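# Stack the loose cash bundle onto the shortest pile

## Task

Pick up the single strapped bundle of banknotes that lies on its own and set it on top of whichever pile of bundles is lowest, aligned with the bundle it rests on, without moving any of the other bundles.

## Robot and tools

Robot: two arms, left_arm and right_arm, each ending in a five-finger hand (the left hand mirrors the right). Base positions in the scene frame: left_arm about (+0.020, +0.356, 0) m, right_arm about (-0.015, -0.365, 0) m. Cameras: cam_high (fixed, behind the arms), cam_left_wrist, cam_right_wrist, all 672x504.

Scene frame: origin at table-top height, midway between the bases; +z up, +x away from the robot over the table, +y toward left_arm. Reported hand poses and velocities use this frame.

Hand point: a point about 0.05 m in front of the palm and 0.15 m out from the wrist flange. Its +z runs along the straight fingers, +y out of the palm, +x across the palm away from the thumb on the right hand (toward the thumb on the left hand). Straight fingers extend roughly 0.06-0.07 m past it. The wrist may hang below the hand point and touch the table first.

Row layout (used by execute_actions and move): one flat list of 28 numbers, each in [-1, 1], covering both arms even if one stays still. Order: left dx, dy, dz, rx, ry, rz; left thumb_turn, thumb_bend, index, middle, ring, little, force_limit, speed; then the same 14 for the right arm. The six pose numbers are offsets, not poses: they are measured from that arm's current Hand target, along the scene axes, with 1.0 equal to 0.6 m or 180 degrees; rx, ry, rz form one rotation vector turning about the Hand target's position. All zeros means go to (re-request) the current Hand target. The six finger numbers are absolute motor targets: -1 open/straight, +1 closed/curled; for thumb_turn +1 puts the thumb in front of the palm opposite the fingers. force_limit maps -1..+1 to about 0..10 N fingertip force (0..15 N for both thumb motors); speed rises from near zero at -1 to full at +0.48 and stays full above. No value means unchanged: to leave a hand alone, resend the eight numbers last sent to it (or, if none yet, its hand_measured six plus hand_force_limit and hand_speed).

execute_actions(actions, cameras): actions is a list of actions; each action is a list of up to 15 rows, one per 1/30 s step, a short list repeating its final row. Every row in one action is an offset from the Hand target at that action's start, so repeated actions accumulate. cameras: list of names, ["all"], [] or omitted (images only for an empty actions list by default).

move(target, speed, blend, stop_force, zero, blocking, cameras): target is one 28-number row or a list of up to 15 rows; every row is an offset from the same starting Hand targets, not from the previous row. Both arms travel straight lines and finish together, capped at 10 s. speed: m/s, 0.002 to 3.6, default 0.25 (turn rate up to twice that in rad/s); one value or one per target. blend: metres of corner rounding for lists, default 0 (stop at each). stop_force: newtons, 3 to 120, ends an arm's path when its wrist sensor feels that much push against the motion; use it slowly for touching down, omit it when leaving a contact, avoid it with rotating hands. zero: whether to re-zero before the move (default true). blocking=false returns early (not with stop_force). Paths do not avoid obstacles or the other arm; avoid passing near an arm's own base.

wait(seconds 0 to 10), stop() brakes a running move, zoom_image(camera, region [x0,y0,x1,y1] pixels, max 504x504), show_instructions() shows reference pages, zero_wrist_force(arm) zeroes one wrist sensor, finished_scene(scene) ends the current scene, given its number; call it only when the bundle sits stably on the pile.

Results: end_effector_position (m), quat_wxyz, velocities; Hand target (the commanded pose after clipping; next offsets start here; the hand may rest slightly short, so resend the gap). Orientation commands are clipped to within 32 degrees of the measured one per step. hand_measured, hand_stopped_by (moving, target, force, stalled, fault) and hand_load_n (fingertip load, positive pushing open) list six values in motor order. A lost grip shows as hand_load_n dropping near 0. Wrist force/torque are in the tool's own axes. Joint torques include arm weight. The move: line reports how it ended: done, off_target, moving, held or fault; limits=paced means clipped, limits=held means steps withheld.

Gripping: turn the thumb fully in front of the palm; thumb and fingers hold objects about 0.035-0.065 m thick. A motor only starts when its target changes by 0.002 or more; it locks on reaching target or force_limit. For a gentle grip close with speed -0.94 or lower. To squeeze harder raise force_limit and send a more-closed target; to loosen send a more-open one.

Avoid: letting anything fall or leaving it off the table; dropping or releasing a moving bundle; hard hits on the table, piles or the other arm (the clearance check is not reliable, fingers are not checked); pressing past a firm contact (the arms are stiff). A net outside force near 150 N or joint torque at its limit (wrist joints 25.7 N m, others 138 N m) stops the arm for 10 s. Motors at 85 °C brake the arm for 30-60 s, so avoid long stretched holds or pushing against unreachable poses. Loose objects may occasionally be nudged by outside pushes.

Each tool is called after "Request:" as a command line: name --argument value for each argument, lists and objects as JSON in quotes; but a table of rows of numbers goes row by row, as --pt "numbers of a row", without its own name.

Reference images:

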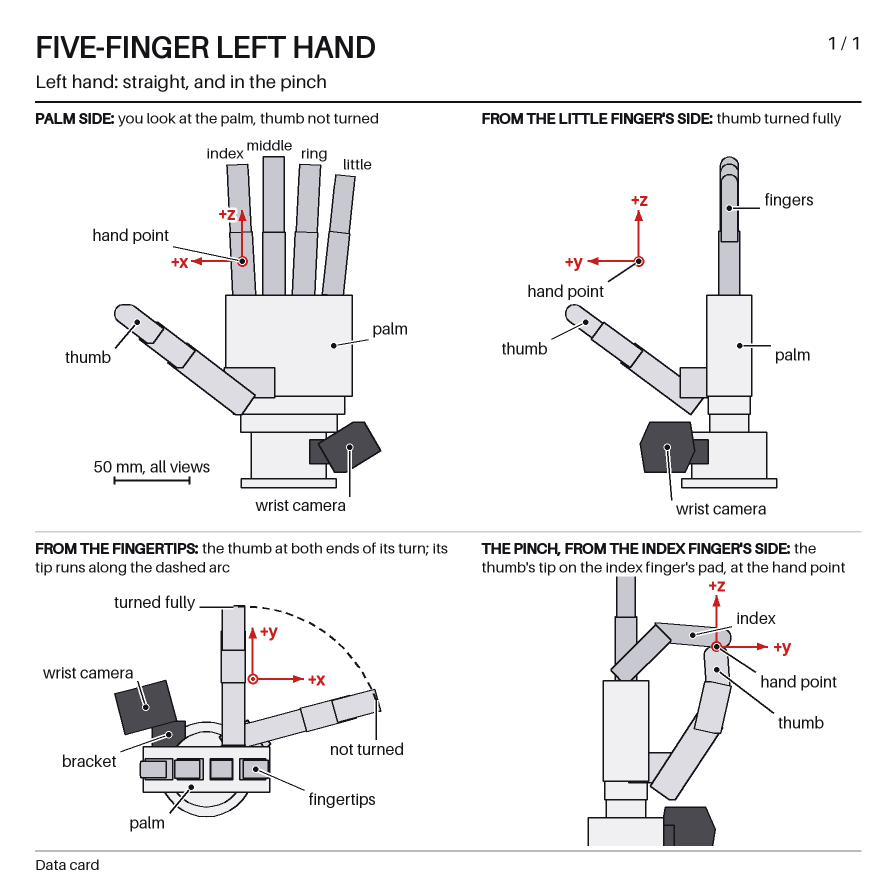

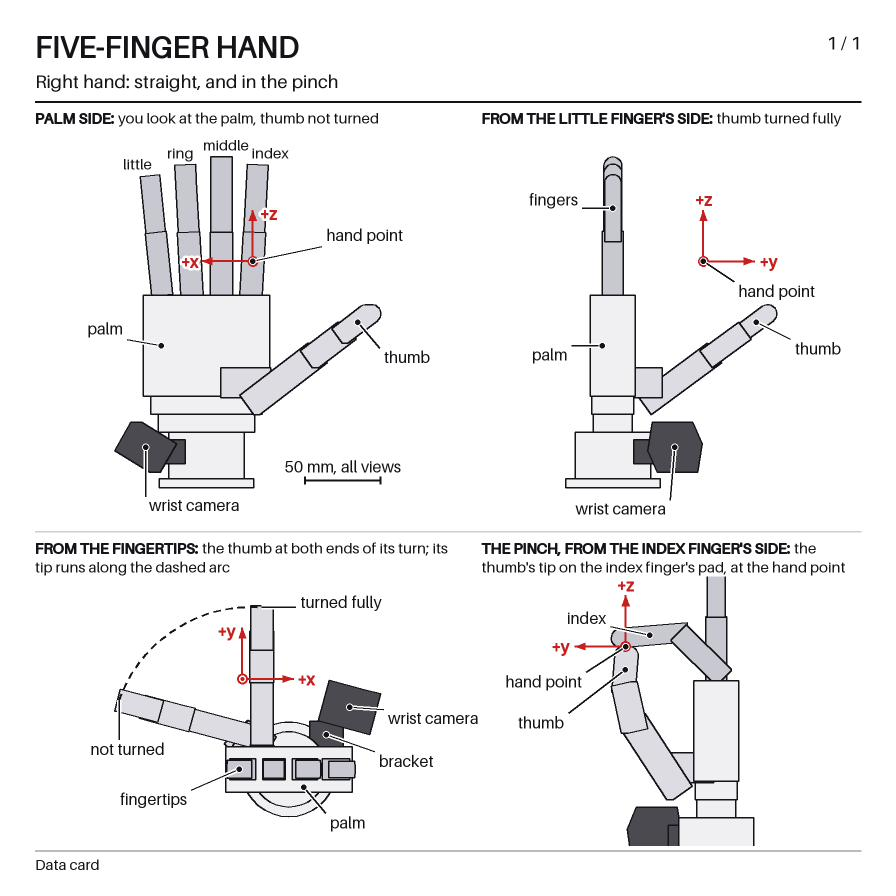

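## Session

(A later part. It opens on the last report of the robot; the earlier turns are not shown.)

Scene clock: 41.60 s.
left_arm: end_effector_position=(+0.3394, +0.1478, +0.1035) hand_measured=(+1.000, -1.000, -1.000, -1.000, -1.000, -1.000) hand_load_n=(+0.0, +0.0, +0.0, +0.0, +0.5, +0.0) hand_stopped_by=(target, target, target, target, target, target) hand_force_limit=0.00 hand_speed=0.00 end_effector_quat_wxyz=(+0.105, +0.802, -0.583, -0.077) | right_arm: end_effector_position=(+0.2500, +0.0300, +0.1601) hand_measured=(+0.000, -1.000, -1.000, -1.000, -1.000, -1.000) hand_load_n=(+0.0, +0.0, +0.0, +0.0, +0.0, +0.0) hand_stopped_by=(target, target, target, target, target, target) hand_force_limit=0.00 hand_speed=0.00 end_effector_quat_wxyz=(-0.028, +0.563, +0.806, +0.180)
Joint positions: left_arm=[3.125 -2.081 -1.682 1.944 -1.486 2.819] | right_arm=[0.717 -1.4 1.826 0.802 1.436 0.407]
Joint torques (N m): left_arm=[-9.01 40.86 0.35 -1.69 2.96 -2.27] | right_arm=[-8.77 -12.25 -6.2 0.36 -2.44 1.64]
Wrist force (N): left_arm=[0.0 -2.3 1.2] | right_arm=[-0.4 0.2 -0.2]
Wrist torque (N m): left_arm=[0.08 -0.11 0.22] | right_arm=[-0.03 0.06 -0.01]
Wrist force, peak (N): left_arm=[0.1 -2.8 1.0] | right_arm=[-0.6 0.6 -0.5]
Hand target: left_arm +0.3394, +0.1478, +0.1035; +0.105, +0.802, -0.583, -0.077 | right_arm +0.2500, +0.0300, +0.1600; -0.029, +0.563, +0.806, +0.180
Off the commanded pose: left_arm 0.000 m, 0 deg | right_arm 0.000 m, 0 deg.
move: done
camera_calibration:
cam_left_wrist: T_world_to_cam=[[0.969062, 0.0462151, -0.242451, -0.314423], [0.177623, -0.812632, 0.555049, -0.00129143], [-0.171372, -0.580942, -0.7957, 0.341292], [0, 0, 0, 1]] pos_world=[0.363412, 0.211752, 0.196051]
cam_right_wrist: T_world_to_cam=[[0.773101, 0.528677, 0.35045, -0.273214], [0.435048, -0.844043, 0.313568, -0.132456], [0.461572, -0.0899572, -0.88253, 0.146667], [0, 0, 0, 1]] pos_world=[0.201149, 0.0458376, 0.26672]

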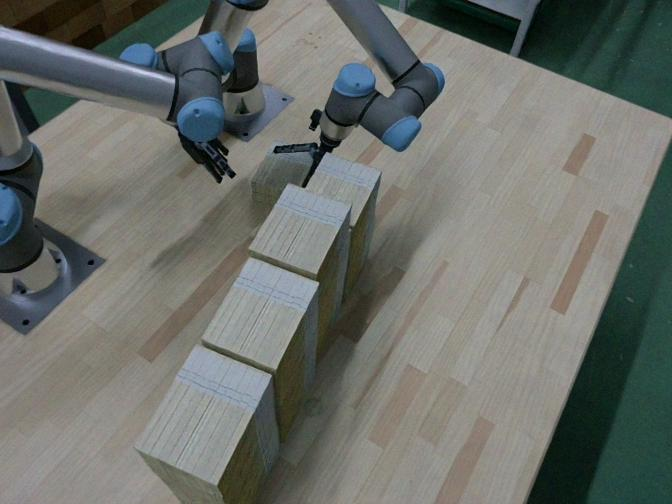

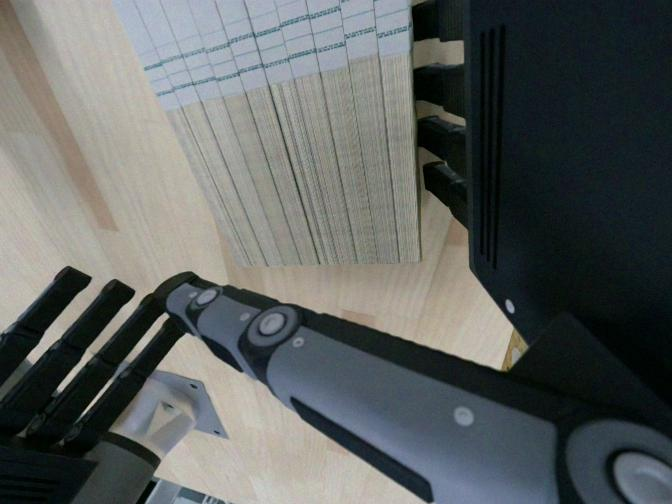

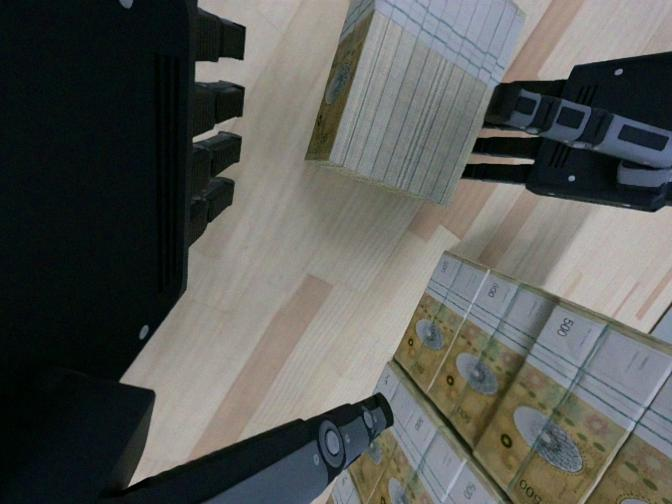

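Request:
move --target '[0,0,0,0,0,0,1,-1,-1,-1,-1,-1,0,0,-0.005,0.1177,-0.0925,0,0,0,0,-1,-1,-1,-1,-1,0,0]' --speed 0.12 --cameras '["cam_left_wrist","cam_right_wrist"]'

Scene clock: 43.40 s.
left_arm: end_effector_position=(+0.3394, +0.1478, +0.1035) hand_measured=(+1.000, -1.000, -1.000, -1.000, -1.000, -1.000) hand_load_n=(+0.0, +0.0, +0.0, +0.0, +0.0, +0.0) hand_stopped_by=(target, target, target, target, target, target) hand_force_limit=0.00 hand_speed=0.00 end_effector_quat_wxyz=(+0.105, +0.802, -0.583, -0.077) | right_arm: end_effector_position=(+0.2470, +0.1005, +0.1046) hand_measured=(+0.000, -1.000, -1.000, -1.000, -1.000, -1.000) hand_load_n=(+0.0, +0.0, +0.0, +0.0, +0.0, +0.0) hand_stopped_by=(target, target, target, target, target, target) hand_force_limit=0.00 hand_speed=0.00 end_effector_quat_wxyz=(-0.029, +0.563, +0.806, +0.180)
Joint positions: left_arm=[3.125 -2.081 -1.682 1.944 -1.486 2.819] | right_arm=[0.855 -1.198 1.713 0.698 1.484 0.539]
Joint torques (N m): left_arm=[-8.46 40.46 0.74 -1.68 3.07 -2.28] | right_arm=[9.87 -19.4 -28.21 0.21 1.93 1.66]
Wrist force (N): left_arm=[0.0 -2.5 1.4] | right_arm=[-0.1 0.4 -0.3]
Wrist torque (N m): left_arm=[0.04 -0.11 0.23] | right_arm=[0.00 0.02 0.04]
Wrist force, peak (N): left_arm=[0.0 -2.8 1.0] | right_arm=[-0.5 0.3 -0.9]
Hand target: left_arm +0.3394, +0.1478, +0.1035; +0.105, +0.802, -0.583, -0.077 | right_arm +0.2470, +0.1007, +0.1045; -0.029, +0.563, +0.806, +0.180
Off the commanded pose: left_arm 0.000 m, 0 deg | right_arm 0.000 m, 0 deg.
move: done
camera_calibration:
cam_left_wrist: T_world_to_cam=[[0.969062, 0.0462151, -0.242451, -0.314423], [0.177623, -0.812632, 0.555049, -0.00129143], [-0.171372, -0.580942, -0.7957, 0.341292], [0, 0, 0, 1]] pos_world=[0.363412, 0.211752, 0.196051]
cam_right_wrist: T_world_to_cam=[[0.773267, 0.528427, 0.350462, -0.288799], [0.434958, -0.84422, 0.313217, -0.0541743], [0.461379, -0.0897639, -0.88265, 0.105408], [0, 0, 0, 1]] pos_world=[0.19825, 0.116336, 0.21122]
Images, in order (width x height): cam_left_wrist 672x504, cam_right_wrist 672x504.

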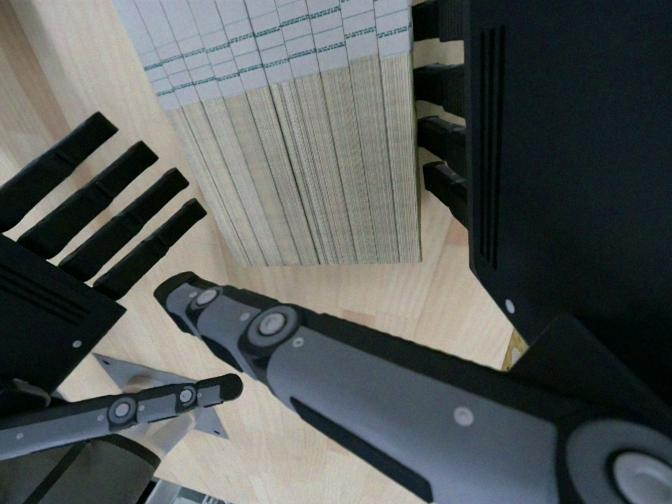

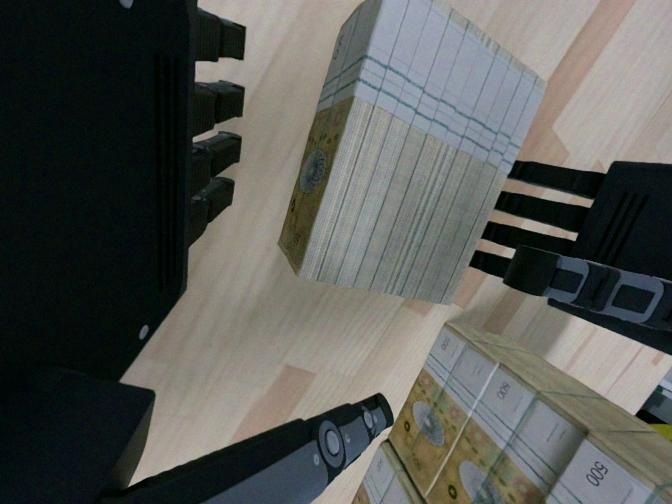

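Request:
move --target '[0,0,0,0,0,0,1,-1,-1,-1,-1,-1,0,0,0.111,0.036,0,0,0,0,0,-1,-1,-1,-1,-1,0,0]' --speed 0.03 --stop_force 8 --cameras '["cam_left_wrist","cam_right_wrist"]'

Scene clock: 46.27 s.
left_arm: end_effector_position=(+0.3394, +0.1478, +0.1035) hand_measured=(+1.000, -1.000, -1.000, -1.000, -1.000, -1.000) hand_load_n=(+0.0, +0.0, +0.0, +0.5, +0.5, +0.0) hand_stopped_by=(target, target, target, target, target, target) hand_force_limit=0.00 hand_speed=0.00 end_effector_quat_wxyz=(+0.105, +0.802, -0.583, -0.077) | right_arm: end_effector_position=(+0.2857, +0.1132, +0.1045) hand_measured=(+0.000, -1.000, -1.000, -1.000, -1.000, -1.000) hand_load_n=(+0.0, +0.0, +0.5, +0.0, +0.0, +0.0) hand_stopped_by=(target, target, target, target, target, target) hand_force_limit=0.00 hand_speed=0.00 end_effector_quat_wxyz=(-0.029, +0.563, +0.806, +0.180)
Joint positions: left_arm=[3.125 -2.081 -1.682 1.944 -1.486 2.819] | right_arm=[0.806 -1.138 1.625 0.73 1.466 0.492]
Joint torques (N m): left_arm=[-8.73 31.74 0.66 -6.41 3.01 -2.29] | right_arm=[8.94 -52.15 -8.45 -1.71 2.03 1.84]
Wrist force (N): left_arm=[-1.9 -9.9 0.2] | right_arm=[-1.7 -5.2 -2.7]
Wrist torque (N m): left_arm=[0.17 -0.27 0.39] | right_arm=[0.36 -0.08 -0.01]
Wrist force, peak (N): left_arm=[-5.2 -16.0 -4.0] | right_arm=[-2.3 -14.0 -9.4]
Hand target: left_arm +0.3394, +0.1478, +0.1035; +0.105, +0.802, -0.583, -0.077 | right_arm +0.2857, +0.1132, +0.1045; -0.029, +0.563, +0.806, +0.180 (not the last commanded pose)
Off the commanded pose: left_arm 0.000 m, 0 deg | right_arm 0.029 m, 0 deg.
move: contact (right_arm)
camera_calibration:
cam_left_wrist: T_world_to_cam=[[0.969062, 0.0462151, -0.242451, -0.314423], [0.177623, -0.812632, 0.555049, -0.00129143], [-0.171372, -0.580942, -0.7957, 0.341292], [0, 0, 0, 1]] pos_world=[0.363412, 0.211752, 0.196051]
cam_right_wrist: T_world_to_cam=[[0.773325, 0.528358, 0.350438, -0.325348], [0.434859, -0.844253, 0.313265, -0.0603215], [0.461374, -0.0898644, -0.882643, 0.0886077], [0, 0, 0, 1]] pos_world=[0.23695, 0.128936, 0.21112]
Images, in order (width x height): cam_left_wrist 672x504, cam_right_wrist 672x504.

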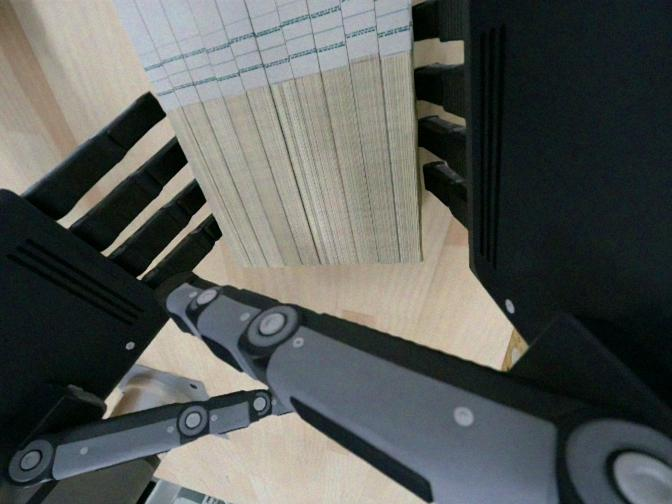

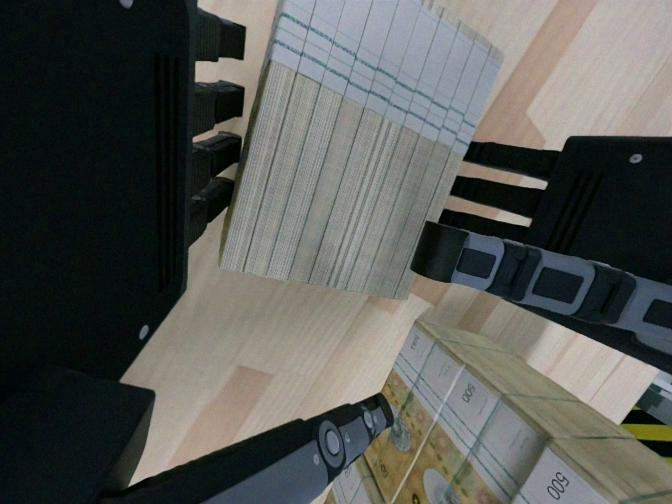

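Request:
move --target '[0,0,0,0,0,0,1,-1,-1,-1,-1,-1,0,0,0.0016,0.0005,0,0,0,0,0,-1,-1,-1,-1,-1,0,0]' --speed 0.02

Scene clock: 47.10 s.
left_arm: end_effector_position=(+0.3394, +0.1478, +0.1035) hand_measured=(+1.000, -1.000, -1.000, -1.000, -1.000, -1.000) hand_load_n=(+0.0, +0.0, +0.0, +0.5, +1.0, +0.0) hand_stopped_by=(target, target, target, target, target, target) hand_force_limit=0.00 hand_speed=0.00 end_effector_quat_wxyz=(+0.105, +0.802, -0.583, -0.077) | right_arm: end_effector_position=(+0.2866, +0.1134, +0.1045) hand_measured=(+0.000, -1.000, -1.000, -1.000, -1.000, -1.000) hand_load_n=(+0.0, +0.0, +2.0, +0.0, +0.0, +0.0) hand_stopped_by=(target, target, target, target, target, target) hand_force_limit=0.00 hand_speed=0.00 end_effector_quat_wxyz=(-0.029, +0.563, +0.806, +0.180)
Joint positions: left_arm=[3.125 -2.081 -1.682 1.944 -1.486 2.819] | right_arm=[0.805 -1.136 1.623 0.731 1.466 0.491]
Joint torques (N m): left_arm=[-8.22 27.31 1.34 -5.49 3.04 -2.26] | right_arm=[-12.16 -22.63 -36.06 -2.02 -1.39 -1.78]
Wrist force (N): left_arm=[-3.9 -14.1 -1.7] | right_arm=[-2.0 -13.4 -7.9]
Wrist torque (N m): left_arm=[0.36 -0.47 0.41] | right_arm=[0.92 -0.17 0.17]
Wrist force, peak (N): left_arm=[-3.9 -14.1 -1.7] | right_arm=[-2.0 -13.4 -7.9]
Hand target: left_arm +0.3394, +0.1478, +0.1035; +0.105, +0.802, -0.583, -0.077 | right_arm +0.2867, +0.1135, +0.1045; -0.029, +0.563, +0.806, +0.180
Off the commanded pose: left_arm 0.000 m, 0 deg | right_arm 0.000 m, 0 deg.
move: done

Request:
move --target '[0,0,0.04,0,0,0,1,-1,-1,-1,-1,-1,0,0,0,0,0.04,0,0,0,0,-1,-1,-1,-1,-1,0,0]' --speed 0.03 --cameras '["cam_left_wrist","cam_right_wrist"]'

Scene clock: 48.50 s.
left_arm: end_effector_position=(+0.3394, +0.1478, +0.1274) hand_measured=(+1.000, -1.000, -1.000, -1.000, -1.000, -1.000) hand_load_n=(+0.0, +0.0, -0.5, +1.5, +0.0, +0.0) hand_stopped_by=(target, target, target, target, target, target) hand_force_limit=0.00 hand_speed=0.00 end_effector_quat_wxyz=(+0.105, +0.802, -0.583, -0.077) | right_arm: end_effector_position=(+0.2867, +0.1135, +0.1283) hand_measured=(+0.000, -1.000, -1.000, -1.000, -1.000, -1.000) hand_load_n=(+0.0, +0.0, +1.5, +0.0, +0.0, +0.0) hand_stopped_by=(target, target, target, target, target, target) hand_force_limit=0.00 hand_speed=0.00 end_effector_quat_wxyz=(-0.029, +0.563, +0.806, +0.180)
Joint positions: left_arm=[3.125 -2.049 -1.66 1.89 -1.486 2.819] | right_arm=[0.805 -1.161 1.592 0.787 1.466 0.491]
Joint torques (N m): left_arm=[-8.86 40.8 23.33 -7.84 4.35 -1.82] | right_arm=[-11.38 -51.98 -34.97 -0.4 -1.07 -1.61]
Wrist force (N): left_arm=[-2.2 -13.1 3.0] | right_arm=[-1.6 -10.7 -0.9]
Wrist torque (N m): left_arm=[0.18 -0.18 0.35] | right_arm=[0.44 -0.10 0.17]
Wrist force, peak (N): left_arm=[-4.1 -17.6 1.9] | right_arm=[-2.3 -14.5 -8.3]
Hand target: left_arm +0.3394, +0.1478, +0.1275; +0.105, +0.802, -0.583, -0.077 | right_arm +0.2867, +0.1135, +0.1285; -0.029, +0.563, +0.806, +0.180
Off the commanded pose: left_arm 0.000 m, 0 deg | right_arm 0.000 m, 0 deg.
move: done
camera_calibration:
cam_left_wrist: T_world_to_cam=[[0.969062, 0.0462151, -0.242451, -0.308628], [0.177623, -0.812632, 0.555049, -0.0145571], [-0.171372, -0.580942, -0.7957, 0.360309], [0, 0, 0, 1]] pos_world=[0.363412, 0.211752, 0.219951]
cam_right_wrist: T_world_to_cam=[[0.773325, 0.528358, 0.350438, -0.33462], [0.434859, -0.844253, 0.313265, -0.0679588], [0.461374, -0.0898644, -0.882643, 0.10918], [0, 0, 0, 1]] pos_world=[0.23795, 0.129236, 0.23492]
Images, in order (width x height): cam_left_wrist 672x504, cam_right_wrist 672x504.

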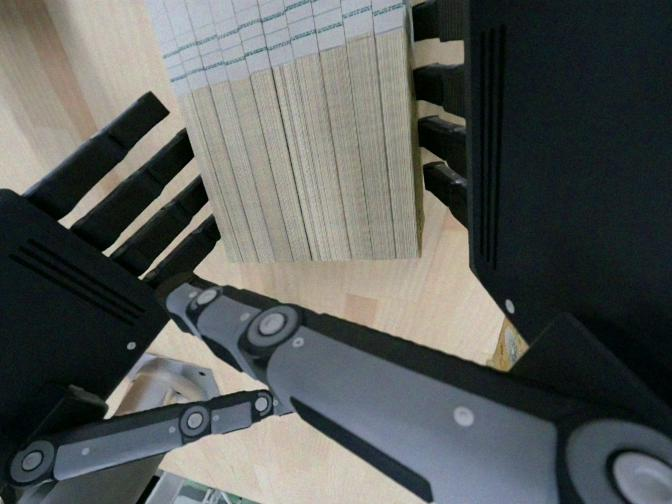

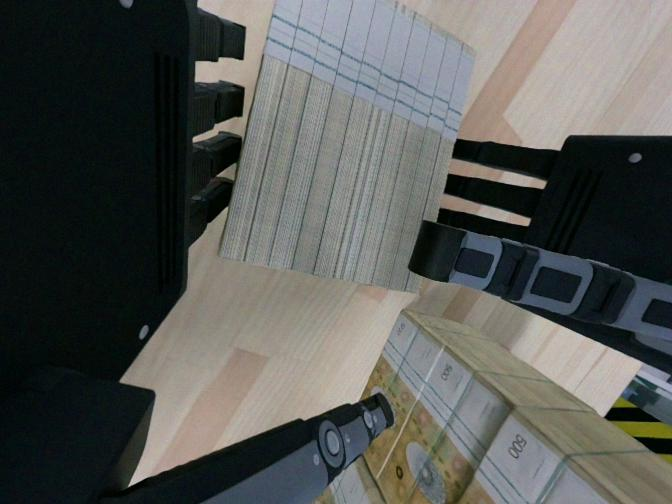

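Request:
move --target '[0,0,-0.04,0,0,0,1,-1,-1,-1,-1,-1,0,0,0,0,-0.04,0,0,0,0,-1,-1,-1,-1,-1,0,0]' --speed 0.03

Request:
move --target '[0,0,0,0,0,-0.0139,1,-1,-1,-1,-1,-1,0,0,-0.0095,-0.0031,0,0,0,-0.0139,0,-1,-1,-1,-1,-1,0,0]' --speed 0.05 --cameras '["cam_left_wrist","cam_right_wrist"]'

Scene clock: 50.30 s.
left_arm: end_effector_position=(+0.3394, +0.1478, +0.1037) hand_measured=(+1.000, -1.000, -1.000, -1.000, -1.000, -1.000) hand_load_n=(+0.0, -0.5, +0.0, +1.0, +0.0, +0.0) hand_stopped_by=(target, target, target, target, target, target) hand_force_limit=0.00 hand_speed=0.00 end_effector_quat_wxyz=(+0.105, +0.802, -0.583, -0.077) | right_arm: end_effector_position=(+0.2867, +0.1135, +0.1047) hand_measured=(+0.000, -1.000, -1.000, -1.000, -1.000, -1.000) hand_load_n=(+0.0, +0.0, +1.5, +0.0, +0.0, +0.0) hand_stopped_by=(target, target, target, target, target, target) hand_force_limit=0.00 hand_speed=0.00 end_effector_quat_wxyz=(-0.029, +0.563, +0.806, +0.180)
Joint positions: left_arm=[3.125 -2.08 -1.682 1.944 -1.486 2.819] | right_arm=[0.805 -1.137 1.623 0.732 1.466 0.491]
Joint torques (N m): left_arm=[-7.41 24.05 -1.57 -1.7 3.16 0.9] | right_arm=[-9.97 -24.11 -10.89 -3.21 -0.89 -1.58]
Wrist force (N): left_arm=[0.0 -5.9 -6.7] | right_arm=[-1.5 -9.2 -4.5]
Wrist torque (N m): left_arm=[0.53 -0.35 0.28] | right_arm=[0.59 -0.07 0.19]
Wrist force, peak (N): left_arm=[-2.1 -13.4 3.0] | right_arm=[-1.7 -10.9 -1.5]
Hand target: left_arm +0.3394, +0.1478, +0.1035; +0.105, +0.802, -0.583, -0.077 | right_arm +0.2867, +0.1135, +0.1045; -0.029, +0.563, +0.806, +0.180
Off the commanded pose: left_arm 0.000 m, 0 deg | right_arm 0.000 m, 0 deg.
move: done

Scene clock: 51.27 s.
left_arm: end_effector_position=(+0.3394, +0.1478, +0.1035) hand_measured=(+1.000, -1.000, -1.000, -1.000, -1.000, -1.000) hand_load_n=(+0.0, +0.0, +0.0, +0.0, +0.0, +0.0) hand_stopped_by=(target, target, target, target, target, target) hand_force_limit=0.00 hand_speed=0.00 end_effector_quat_wxyz=(+0.104, +0.789, -0.600, -0.079) | right_arm: end_effector_position=(+0.2810, +0.1116, +0.1045) hand_measured=(+0.000, -1.000, -1.000, -1.000, -1.000, -1.000) hand_load_n=(+0.0, -0.5, +0.0, +0.0, +0.0, +0.0) hand_stopped_by=(target, target, target, target, target, target) hand_force_limit=0.00 hand_speed=0.00 end_effector_quat_wxyz=(-0.025, +0.581, +0.793, +0.181)
Joint positions: left_arm=[3.114 -2.089 -1.669 1.937 -1.494 2.851] | right_arm=[0.824 -1.14 1.627 0.725 1.488 0.55]
Joint torques (N m): left_arm=[-9.69 25.88 26.26 -4.74 -2.74 2.2] | right_arm=[10.31 -52.91 -6.16 0.28 1.89 2.03]
Wrist force (N): left_arm=[-0.5 0.9 -0.2] | right_arm=[-0.5 0.1 -0.1]
Wrist torque (N m): left_arm=[0.15 -0.10 -0.05] | right_arm=[-0.04 0.08 0.01]
Wrist force, peak (N): left_arm=[-1.8 -8.0 -9.3] | right_arm=[-1.0 -9.2 -5.7]
Hand target: left_arm +0.3394, +0.1478, +0.1035; +0.104, +0.789, -0.600, -0.079 | right_arm +0.2810, +0.1116, +0.1045; -0.025, +0.581, +0.793, +0.181
Off the commanded pose: left_arm 0.000 m, 0 deg | right_arm 0.000 m, 0 deg.
move: done
camera_calibration:
cam_left_wrist: T_world_to_cam=[[0.970163, 0.00417471, -0.242416, -0.308571], [0.14222, -0.819561, 0.555061, 0.0117828], [-0.196357, -0.572977, -0.795702, 0.348615], [0, 0, 0, 1]] pos_world=[0.366142, 0.210693, 0.196051]
cam_right_wrist: T_world_to_cam=[[0.795513, 0.494389, 0.35034, -0.323326], [0.397926, -0.86228, 0.313255, -0.0471303], [0.456961, -0.109789, -0.882685, 0.0941237], [0, 0, 0, 1]] pos_world=[0.232954, 0.129543, 0.21112]
Images, in order (width x height): cam_left_wrist 672x504, cam_right_wrist 672x504.

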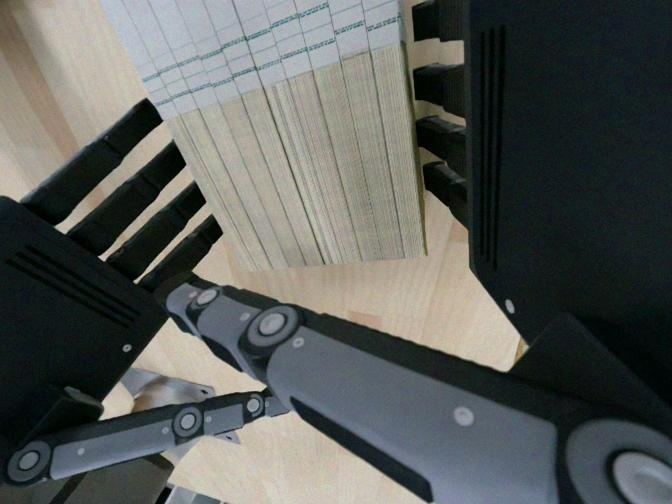

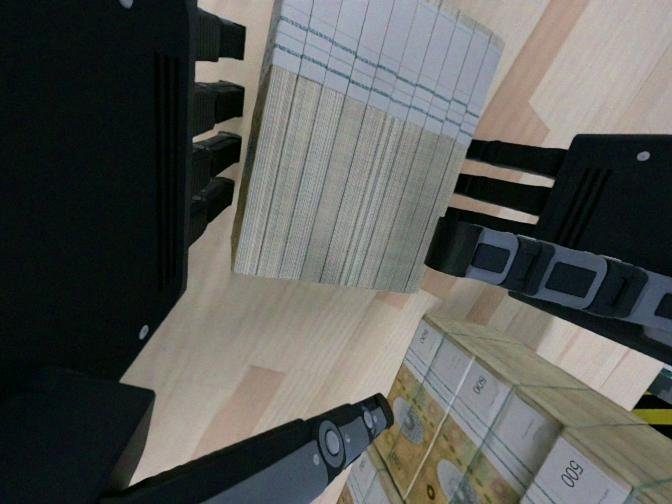

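Request:
zoom_image --camera "cam_right_wrist" --region '[180, 0, 520, 300]'

Request:
zoom_image --camera "cam_left_wrist" --region '[130, 0, 480, 300]'

Scaled by 1.482 from the camera's 672x504 image, which has a finer 960x720 frame.

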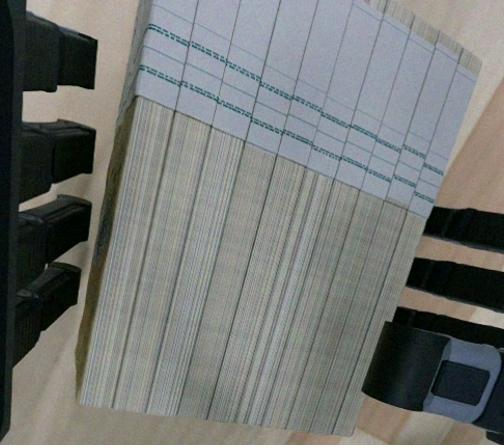

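Scaled by 1.440 from the camera's 672x504 image, which has a finer 960x720 frame.

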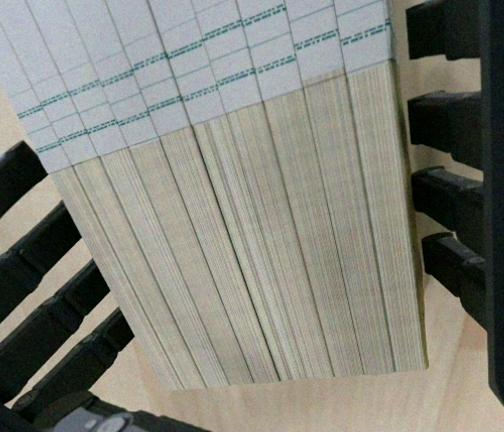

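Request:
move --target '[-0.0195,0.0082,0.0025,0.0152,-0.0534,0.0027,1,-1,-1,-1,-1,-1,0,0,0.0207,0.0068,-0.018,-0.0144,0.0543,-0.0048,0,-1,-1,-1,-1,-1,0,0]' --speed 0.06 --cameras '["cam_left_wrist","cam_right_wrist"]'

Scene clock: 55.70 s.
left_arm: end_effector_position=(+0.3278, +0.1527, +0.1050) hand_measured=(+1.000, -1.000, -1.000, -1.000, -1.000, -1.000) hand_load_n=(+0.0, +0.0, +0.0, +0.0, +0.0, +0.0) hand_stopped_by=(target, target, target, target, target, target) hand_force_limit=0.00 hand_speed=0.00 end_effector_quat_wxyz=(+0.035, +0.798, -0.601, -0.026) | right_arm: end_effector_position=(+0.2934, +0.1157, +0.0937) hand_measured=(+0.000, -1.000, -1.000, -1.000, -1.000, -1.000) hand_load_n=(+0.0, +0.0, +0.0, +0.0, +0.0, -0.5) hand_stopped_by=(target, target, target, target, target, target) hand_force_limit=0.00 hand_speed=0.00 end_effector_quat_wxyz=(-0.078, +0.601, +0.788, +0.113)
Joint positions: left_arm=[3.095 -1.95 -1.776 2.073 -1.543 2.816] | right_arm=[0.765 -1.041 1.493 0.912 1.387 0.534]
Joint torques (N m): left_arm=[-8.73 36 1.85 -0.66 -2.66 -2.38] | right_arm=[-9.5 -26.3 -29.22 2.74 -2.83 -1.48]
Wrist force (N): left_arm=[-0.7 0.6 -0.2] | right_arm=[-0.4 0.8 -0.3]
Wrist torque (N m): left_arm=[0.08 -0.06 0.07] | right_arm=[0.06 0.07 0.20]
Wrist force, peak (N): left_arm=[-0.8 1.2 -0.2] | right_arm=[-0.4 0.7 -0.5]
Hand target: left_arm +0.3277, +0.1528, +0.1050; +0.035, +0.798, -0.601, -0.026 | right_arm +0.2934, +0.1157, +0.0937; -0.078, +0.601, +0.788, +0.113
Off the commanded pose: left_arm 0.000 m, 0 deg | right_arm 0.000 m, 0 deg.
move: done
camera_calibration:
cam_left_wrist: T_world_to_cam=[[0.996851, 0.0198061, -0.076788, -0.325387], [0.0577675, -0.844745, 0.532043, 0.0505198], [-0.0543285, -0.534803, -0.843228, 0.302944], [0, 0, 0, 1]] pos_world=[0.337903, 0.211136, 0.203586]
cam_right_wrist: T_world_to_cam=[[0.84905, 0.493856, 0.187669, -0.331788], [0.43536, -0.855272, 0.281019, -0.0539479], [0.299291, -0.156896, -0.941174, 0.136511], [0, 0, 0, 1]] pos_world=[0.264335, 0.139133, 0.205907]
Images, in order (width x height): cam_left_wrist 672x504, cam_right_wrist 672x504.

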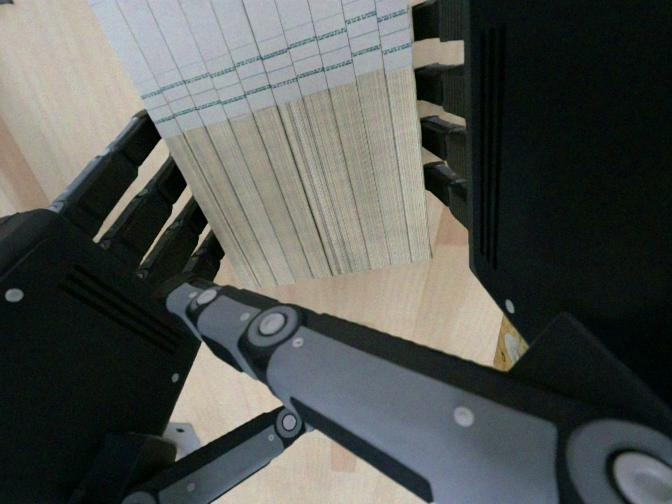

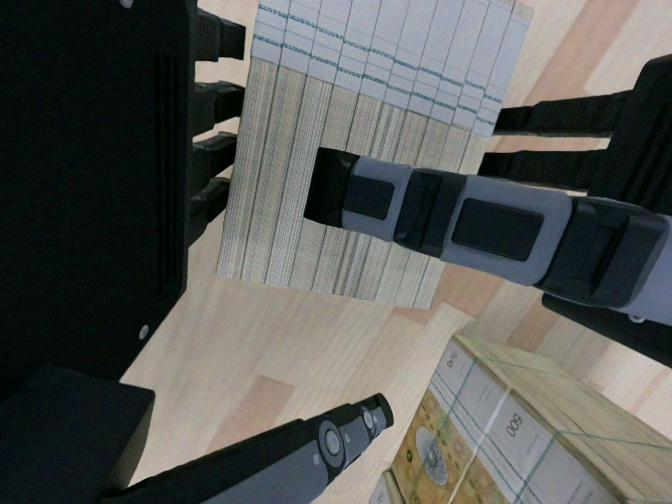

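Request:
move --target '[0,0,0,0,0,0,1,-1,-1,-1,-1,-1,0,0,0.0641,0.0184,0,0,0,0,0,-1,-1,-1,-1,-1,0,0]' --speed 0.02 --stop_force 10 --cameras '["cam_left_wrist","cam_right_wrist"]'

Scene clock: 57.27 s.
left_arm: end_effector_position=(+0.3277, +0.1528, +0.1050) hand_measured=(+1.000, -1.000, -1.000, -1.000, -1.000, -1.000) hand_load_n=(+0.0, +0.0, +0.0, +0.0, +0.0, +0.0) hand_stopped_by=(target, target, target, target, target, target) hand_force_limit=0.00 hand_speed=0.00 end_effector_quat_wxyz=(+0.035, +0.798, -0.601, -0.026) | right_arm: end_effector_position=(+0.2968, +0.1167, +0.0937) hand_measured=(+0.000, -1.000, -1.000, -1.000, -1.000, -1.000) hand_load_n=(+0.0, +0.0, +0.0, +0.0, +0.0, +0.0) hand_stopped_by=(target, target, target, target, target, target) hand_force_limit=0.00 hand_speed=0.00 end_effector_quat_wxyz=(-0.078, +0.601, +0.788, +0.113)
Joint positions: left_arm=[3.095 -1.95 -1.776 2.073 -1.543 2.816] | right_arm=[0.761 -1.035 1.484 0.917 1.386 0.53]
Joint torques (N m): left_arm=[-9.18 36.06 1.97 -0.66 -2.87 -2.28] | right_arm=[9.54 -56.83 -7.71 0.54 1.02 1.7]
Wrist force (N): left_arm=[-0.7 1.1 -0.4] | right_arm=[-0.4 0.4 -0.1]
Wrist torque (N m): left_arm=[0.16 -0.08 0.06] | right_arm=[-0.01 0.07 0.04]
Wrist force, peak (N): left_arm=[-0.4 1.4 -0.1] | right_arm=[-0.5 -3.1 -1.1]
Hand target: left_arm +0.3277, +0.1528, +0.1050; +0.035, +0.798, -0.601, -0.026 | right_arm +0.2968, +0.1167, +0.0937; -0.078, +0.601, +0.788, +0.113 (not the last commanded pose)
Off the commanded pose: left_arm 0.000 m, 0 deg | right_arm 0.036 m, 0 deg.
move: held (right_arm; a check stopped the path); limits=held
pose unreachable (right arm): on one or more control steps of this call, first in action 0 (counted from 0), this arm could not follow its commanded pose, so it was not sent that pose on those steps. It may still have moved: this result reports where it is.
cause: moving toward the commanded pose would bring a part of the arm too close to another arm (a part of this arm just beyond joint 4 (wrist 1) and a part of the left arm just beyond its joint 5 (wrist 2), along the way the arms are being sent, or toward where that arm still pushes).
camera_calibration:
cam_left_wrist: T_world_to_cam=[[0.996873, 0.0198806, -0.0764817, -0.325473], [0.0576674, -0.844738, 0.532064, 0.0505474], [-0.0540293, -0.534811, -0.843243, 0.302849], [0, 0, 0, 1]] pos_world=[0.337903, 0.211137, 0.203588]
cam_right_wrist: T_world_to_cam=[[0.84914, 0.493854, 0.187266, -0.335195], [0.435457, -0.855254, 0.280922, -0.0546249], [0.298895, -0.156996, -0.941283, 0.135761], [0, 0, 0, 1]] pos_world=[0.267836, 0.140134, 0.205906]
Images, in order (width x height): cam_left_wrist 672x504, cam_right_wrist 672x504.

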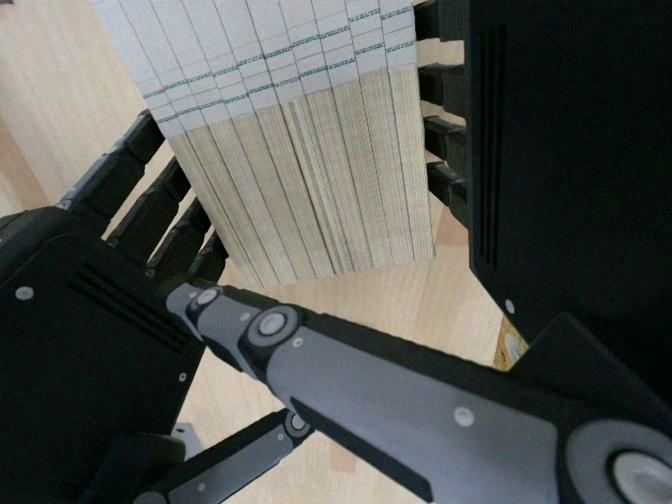

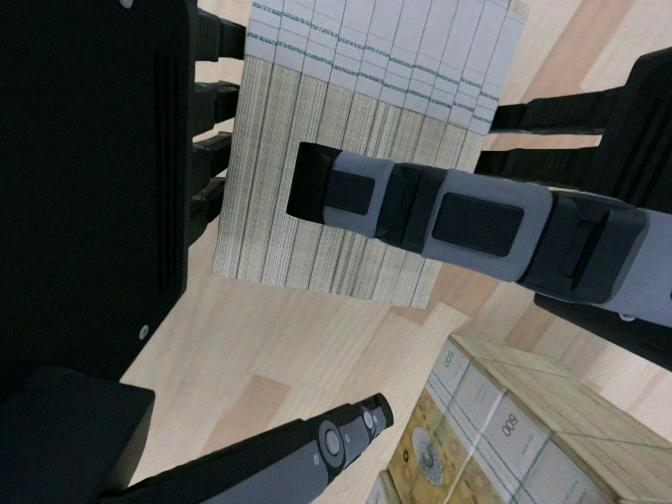

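Request:
move --pt "0.0802 0.023 0 0 0 0 -1 -1 -1 -1 -1 -1 0 0 -0.1122 -0.0322 0 0 0 0 0 -1 -1 -1 -1 -1 0 0" --pt "0.0872 0.0287 0.2583 0 0 0 -1 -1 -1 -1 -1 -1 0 0 -0.128 -0.1612 0.2105 0 0 0 0 -1 -1 -1 -1 -1 0 0" --pt "0.0205 0.1953 0.2583 0 0 0.5 -1 -1 -1 -1 -1 -1 0 0 0.0053 -0.3945 0.2105 -0.1192 -0.2150 0.4777 0 -1 -1 -1 -1 -1 0 0" --pt "0.001 0.165 0 0 0 0.5 -1 -1 -1 -1 -1 -1 0 0 0.0053 -0.3945 0.2105 -0.1192 -0.2150 0.4777 0 -1 -1 -1 -1 -1 0 0" --speed 0.25 --blend '[0.005,0.03,0.01,0]' --cameras '["all"]'

Scene clock: 65.83 s.
left_arm: end_effector_position=(+0.3283, +0.2518, +0.1051) hand_measured=(-1.000, -1.000, -1.000, -1.000, -1.000, -1.000) hand_load_n=(+0.0, +0.0, +0.0, +0.0, +0.0, +0.0) hand_stopped_by=(target, target, target, target, target, target) hand_force_limit=0.00 hand_speed=0.00 end_effector_quat_wxyz=(+0.043, +0.989, +0.139, +0.006) | right_arm: end_effector_position=(+0.3000, -0.1200, +0.2200) hand_measured=(+0.000, -1.000, -1.000, -1.000, -1.000, -1.000) hand_load_n=(+0.0, +0.0, +0.0, +0.0, +0.0, +0.0) hand_stopped_by=(target, target, target, target, target, target) hand_force_limit=0.00 hand_speed=0.00 end_effector_quat_wxyz=(+0.208, -0.145, +0.964, +0.073)
Joint positions: left_arm=[3.55 -1.597 -2.201 2.215 -1.485 1.699] | right_arm=[-0.033 -1.744 2.04 0.878 1.363 -1.843]
Joint torques (N m): left_arm=[-9.13 6.48 1.34 -0.56 2.85 -2.25] | right_arm=[-9.82 2.58 -7.77 0.73 -2.37 -1.31]
Wrist force (N): left_arm=[-0.5 1.0 0.2] | right_arm=[-0.9 0.4 -0.2]
Wrist torque (N m): left_arm=[0.12 -0.09 0.09] | right_arm=[-0.01 0.12 0.31]
Wrist force, peak (N): left_arm=[-0.3 2.0 0.2] | right_arm=[-0.5 1.6 0.0]
Hand target: left_arm +0.3283, +0.2518, +0.1050; +0.043, +0.989, +0.139, +0.006 | right_arm +0.3000, -0.1200, +0.2200; +0.208, -0.145, +0.964, +0.073
Off the commanded pose: left_arm 0.000 m, 0 deg | right_arm 0.000 m, 0 deg.
move: done
camera_calibration:
cam_left_wrist: T_world_to_cam=[[-0.0198879, 0.996872, -0.0764835, -0.240138], [0.844783, 0.05767, 0.531993, -0.35144], [0.53474, -0.0540317, -0.843288, 0.0416115], [0, 0, 0, 1]] pos_world=[0.269863, 0.261903, 0.203687]
cam_right_wrist: T_world_to_cam=[[-0.555318, 0.831562, -0.0112733, 0.260836], [0.469961, 0.324967, 0.82069, -0.281387], [0.686118, 0.450446, -0.571262, 0.0919169], [0, 0, 0, 1]] pos_world=[0.214022, -0.166863, 0.286381]

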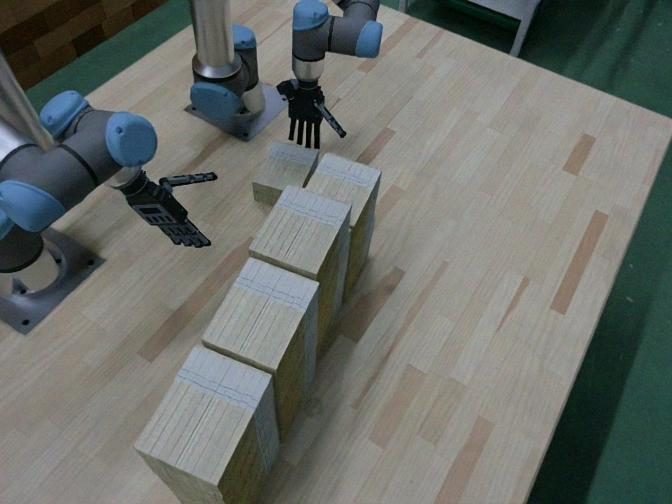

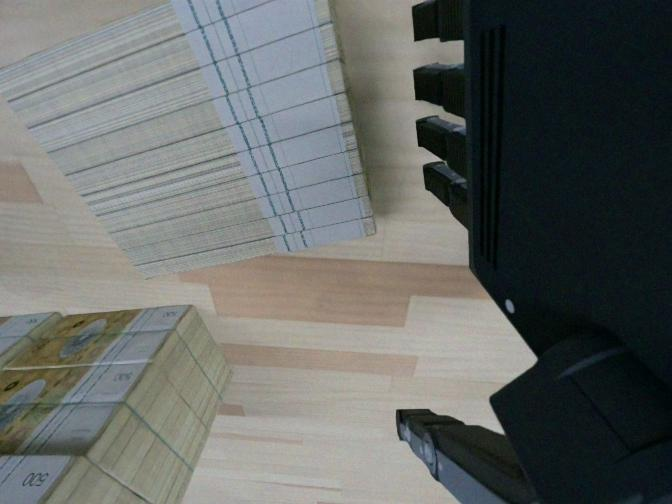

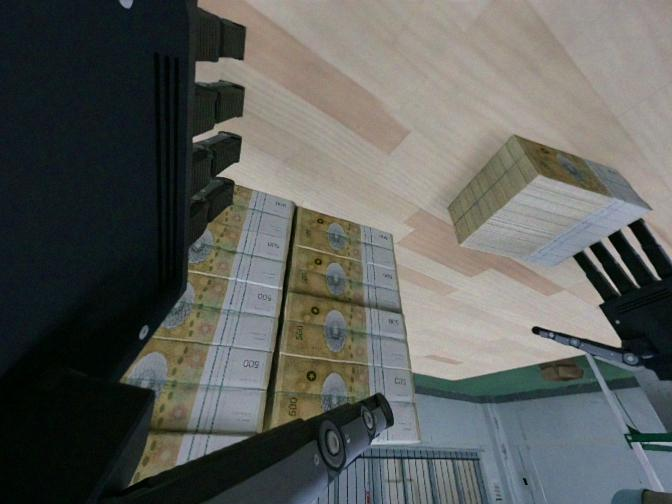

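Request:
move --target '[0.0597,-0.2083,0,0,0,0,-1,-1,-1,-1,-1,-1,0,0,0,0,0,0,0,0,0,-1,-1,-1,-1,-1,0,0]' --speed 0.07 --cameras '["all"]'

Scene clock: 68.57 s.
left_arm: end_effector_position=(+0.3641, +0.1269, +0.1050) hand_measured=(-1.000, -1.000, -1.000, -1.000, -1.000, -1.000) hand_load_n=(+0.0, +0.0, +0.0, +0.0, +0.0, +0.0) hand_stopped_by=(target, target, target, target, target, target) hand_force_limit=0.00 hand_speed=0.00 end_effector_quat_wxyz=(+0.043, +0.989, +0.139, +0.006) | right_arm: end_effector_position=(+0.3000, -0.1200, +0.2200) hand_measured=(+0.000, -1.000, -1.000, -1.000, -1.000, -1.000) hand_load_n=(+0.0, -0.5, +0.0, +0.0, +0.0, +0.0) hand_stopped_by=(target, target, target, target, target, target) hand_force_limit=0.00 hand_speed=0.00 end_effector_quat_wxyz=(+0.208, -0.145, +0.964, +0.073)
Joint positions: left_arm=[3.056 -1.772 -1.986 2.218 -1.489 1.203] | right_arm=[-0.033 -1.744 2.04 0.878 1.363 -1.843]
Joint torques (N m): left_arm=[-10.01 13.49 25.11 -3.63 -1.98 -2.38] | right_arm=[-10.49 3.28 -7.54 2.12 -2.69 -1.41]
Wrist force (N): left_arm=[-0.3 -2.3 -3.1] | right_arm=[-0.7 0.3 -0.2]
Wrist torque (N m): left_arm=[0.33 -0.23 0.23] | right_arm=[-0.02 0.10 0.33]
Wrist force, peak (N): left_arm=[0.5 -4.6 -0.8] | right_arm=[-1.0 0.5 -0.2]
Hand target: left_arm +0.3642, +0.1268, +0.1050; +0.043, +0.989, +0.139, +0.006 | right_arm +0.3000, -0.1200, +0.2200; +0.208, -0.145, +0.964, +0.073
Off the commanded pose: left_arm 0.000 m, 0 deg | right_arm 0.000 m, 0 deg.
move: done
camera_calibration:
cam_left_wrist: T_world_to_cam=[[-0.0198806, 0.996873, -0.0764817, -0.114927], [0.844738, 0.0576674, 0.532064, -0.374428], [0.534811, -0.0540293, -0.843243, 0.0156037], [0, 0, 0, 1]] pos_world=[0.305663, 0.137003, 0.203588]
cam_right_wrist: T_world_to_cam=[[-0.555293, 0.831579, -0.01123, 0.260821], [0.469991, 0.324922, 0.820691, -0.281401], [0.686119, 0.450446, -0.571261, 0.0919165], [0, 0, 0, 1]] pos_world=[0.214023, -0.166863, 0.286381]

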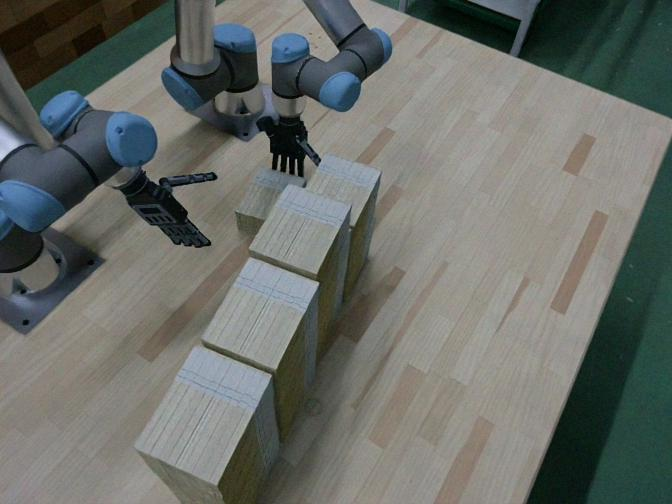

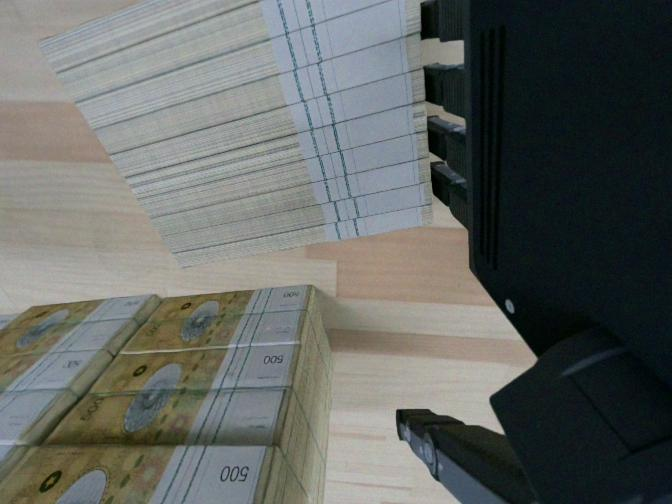

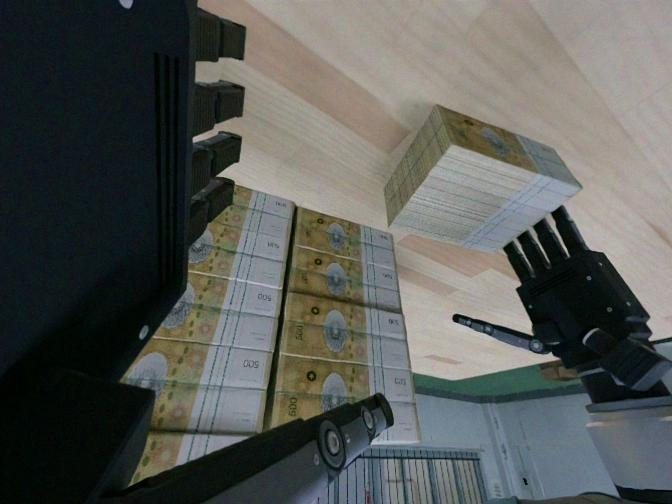

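Request:
zoom_image --camera "cam_right_wrist" --region '[360, 80, 620, 280]'

Scaled by 1.938 from the camera's 672x504 image, which has a finer 960x720 frame.

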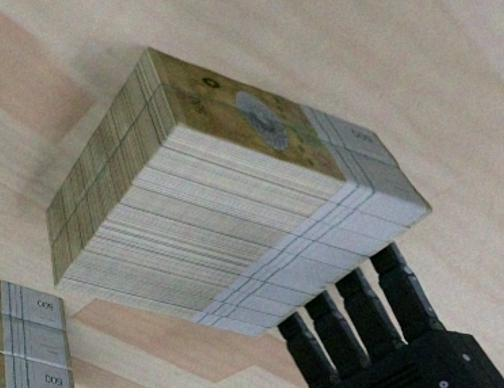

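Request:
move --pt "0 0 0 0 0 0 -1 -1 -1 -1 -1 -1 0 0 0.0583 0.15 -0.1775 0 0 0 0 -1 -1 -1 -1 -1 0 0" --pt "0 0 0 0 0 0 -1 -1 -1 -1 -1 -1 0 0 0.0603 0.2617 -0.1775 0 0 0 0 -1 -1 -1 -1 -1 0 0" --speed 0.15 --blend '[0.02,0]' --cameras '["cam_left_wrist","cam_right_wrist"]'

Scene clock: 71.60 s.
left_arm: end_effector_position=(+0.3642, +0.1268, +0.1050) hand_measured=(-1.000, -1.000, -1.000, -1.000, -1.000, -1.000) hand_load_n=(+0.0, +0.0, +0.0, +0.0, +0.0, +0.0) hand_stopped_by=(target, target, target, target, target, target) hand_force_limit=0.00 hand_speed=0.00 end_effector_quat_wxyz=(+0.043, +0.989, +0.139, +0.006) | right_arm: end_effector_position=(+0.3362, +0.0369, +0.1135) hand_measured=(+0.000, -1.000, -1.000, -1.000, -1.000, -1.000) hand_load_n=(+0.0, +0.0, +0.0, +0.0, +0.0, +0.0) hand_stopped_by=(target, target, target, target, target, target) hand_force_limit=0.00 hand_speed=0.00 end_effector_quat_wxyz=(+0.208, -0.145, +0.964, +0.073) end_effector_velocity=(+0.001, +0.002, +0.001) end_effector_angular_velocity=(+0.001, -0.001, -0.001)
Joint positions: left_arm=[3.056 -1.772 -1.986 2.218 -1.489 1.203] | right_arm=[0.481 -1.303 1.861 0.567 1.577 -1.372]
Joint velocities: left_arm=[within noise] | right_arm=[0.004 0.001 -0.005 0.002 0.002 0.004]
Joint torques (N m): left_arm=[-9.54 14.57 25.95 -3.7 -1.7 -2.3] | right_arm=[8.66 -14.9 -27.88 2.53 2.04 1.87]
Wrist force (N): left_arm=[-0.5 -2.3 -2.7] | right_arm=[-1.0 0.3 0.0]
Wrist torque (N m): left_arm=[0.32 -0.21 0.22] | right_arm=[-0.07 0.15 0.11]
Wrist force, peak (N): left_arm=[-0.6 -2.3 -3.4] | right_arm=[-0.8 1.6 -0.1]
Hand target: left_arm +0.3642, +0.1268, +0.1050; +0.043, +0.989, +0.139, +0.006 | right_arm +0.3362, +0.0370, +0.1135; +0.208, -0.145, +0.964, +0.073
Off the commanded pose: left_arm 0.000 m, 0 deg | right_arm 0.000 m, 0 deg.
move: done
camera_calibration:
cam_left_wrist: T_world_to_cam=[[-0.0198806, 0.996873, -0.0764817, -0.114825], [0.844738, 0.0576674, 0.532064, -0.374506], [0.534811, -0.0540293, -0.843243, 0.0155448], [0, 0, 0, 1]] pos_world=[0.305763, 0.136903, 0.203588]
cam_right_wrist: T_world_to_cam=[[-0.555334, 0.831552, -0.0111584, 0.149333], [0.469929, 0.324845, 0.820757, -0.261956], [0.686127, 0.450551, -0.571168, -0.0644077], [0, 0, 0, 1]] pos_world=[0.250222, -0.0100639, 0.179881]
Images, in order (width x height): cam_left_wrist 672x504, cam_right_wrist 672x504.

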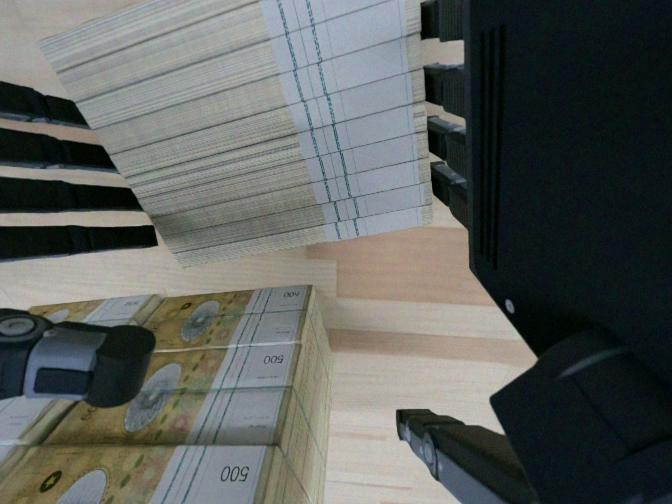

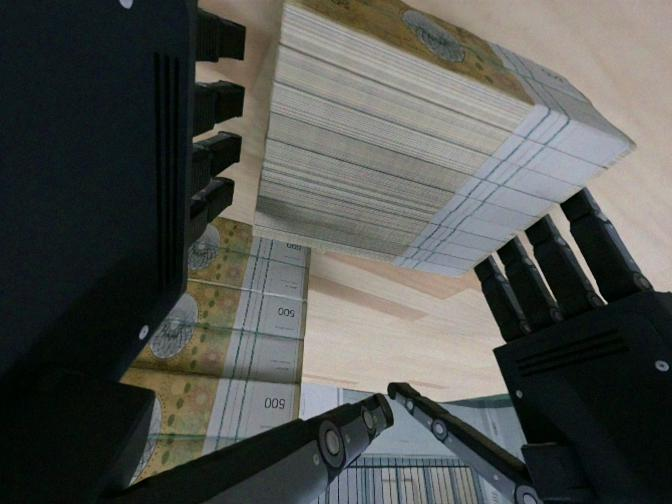

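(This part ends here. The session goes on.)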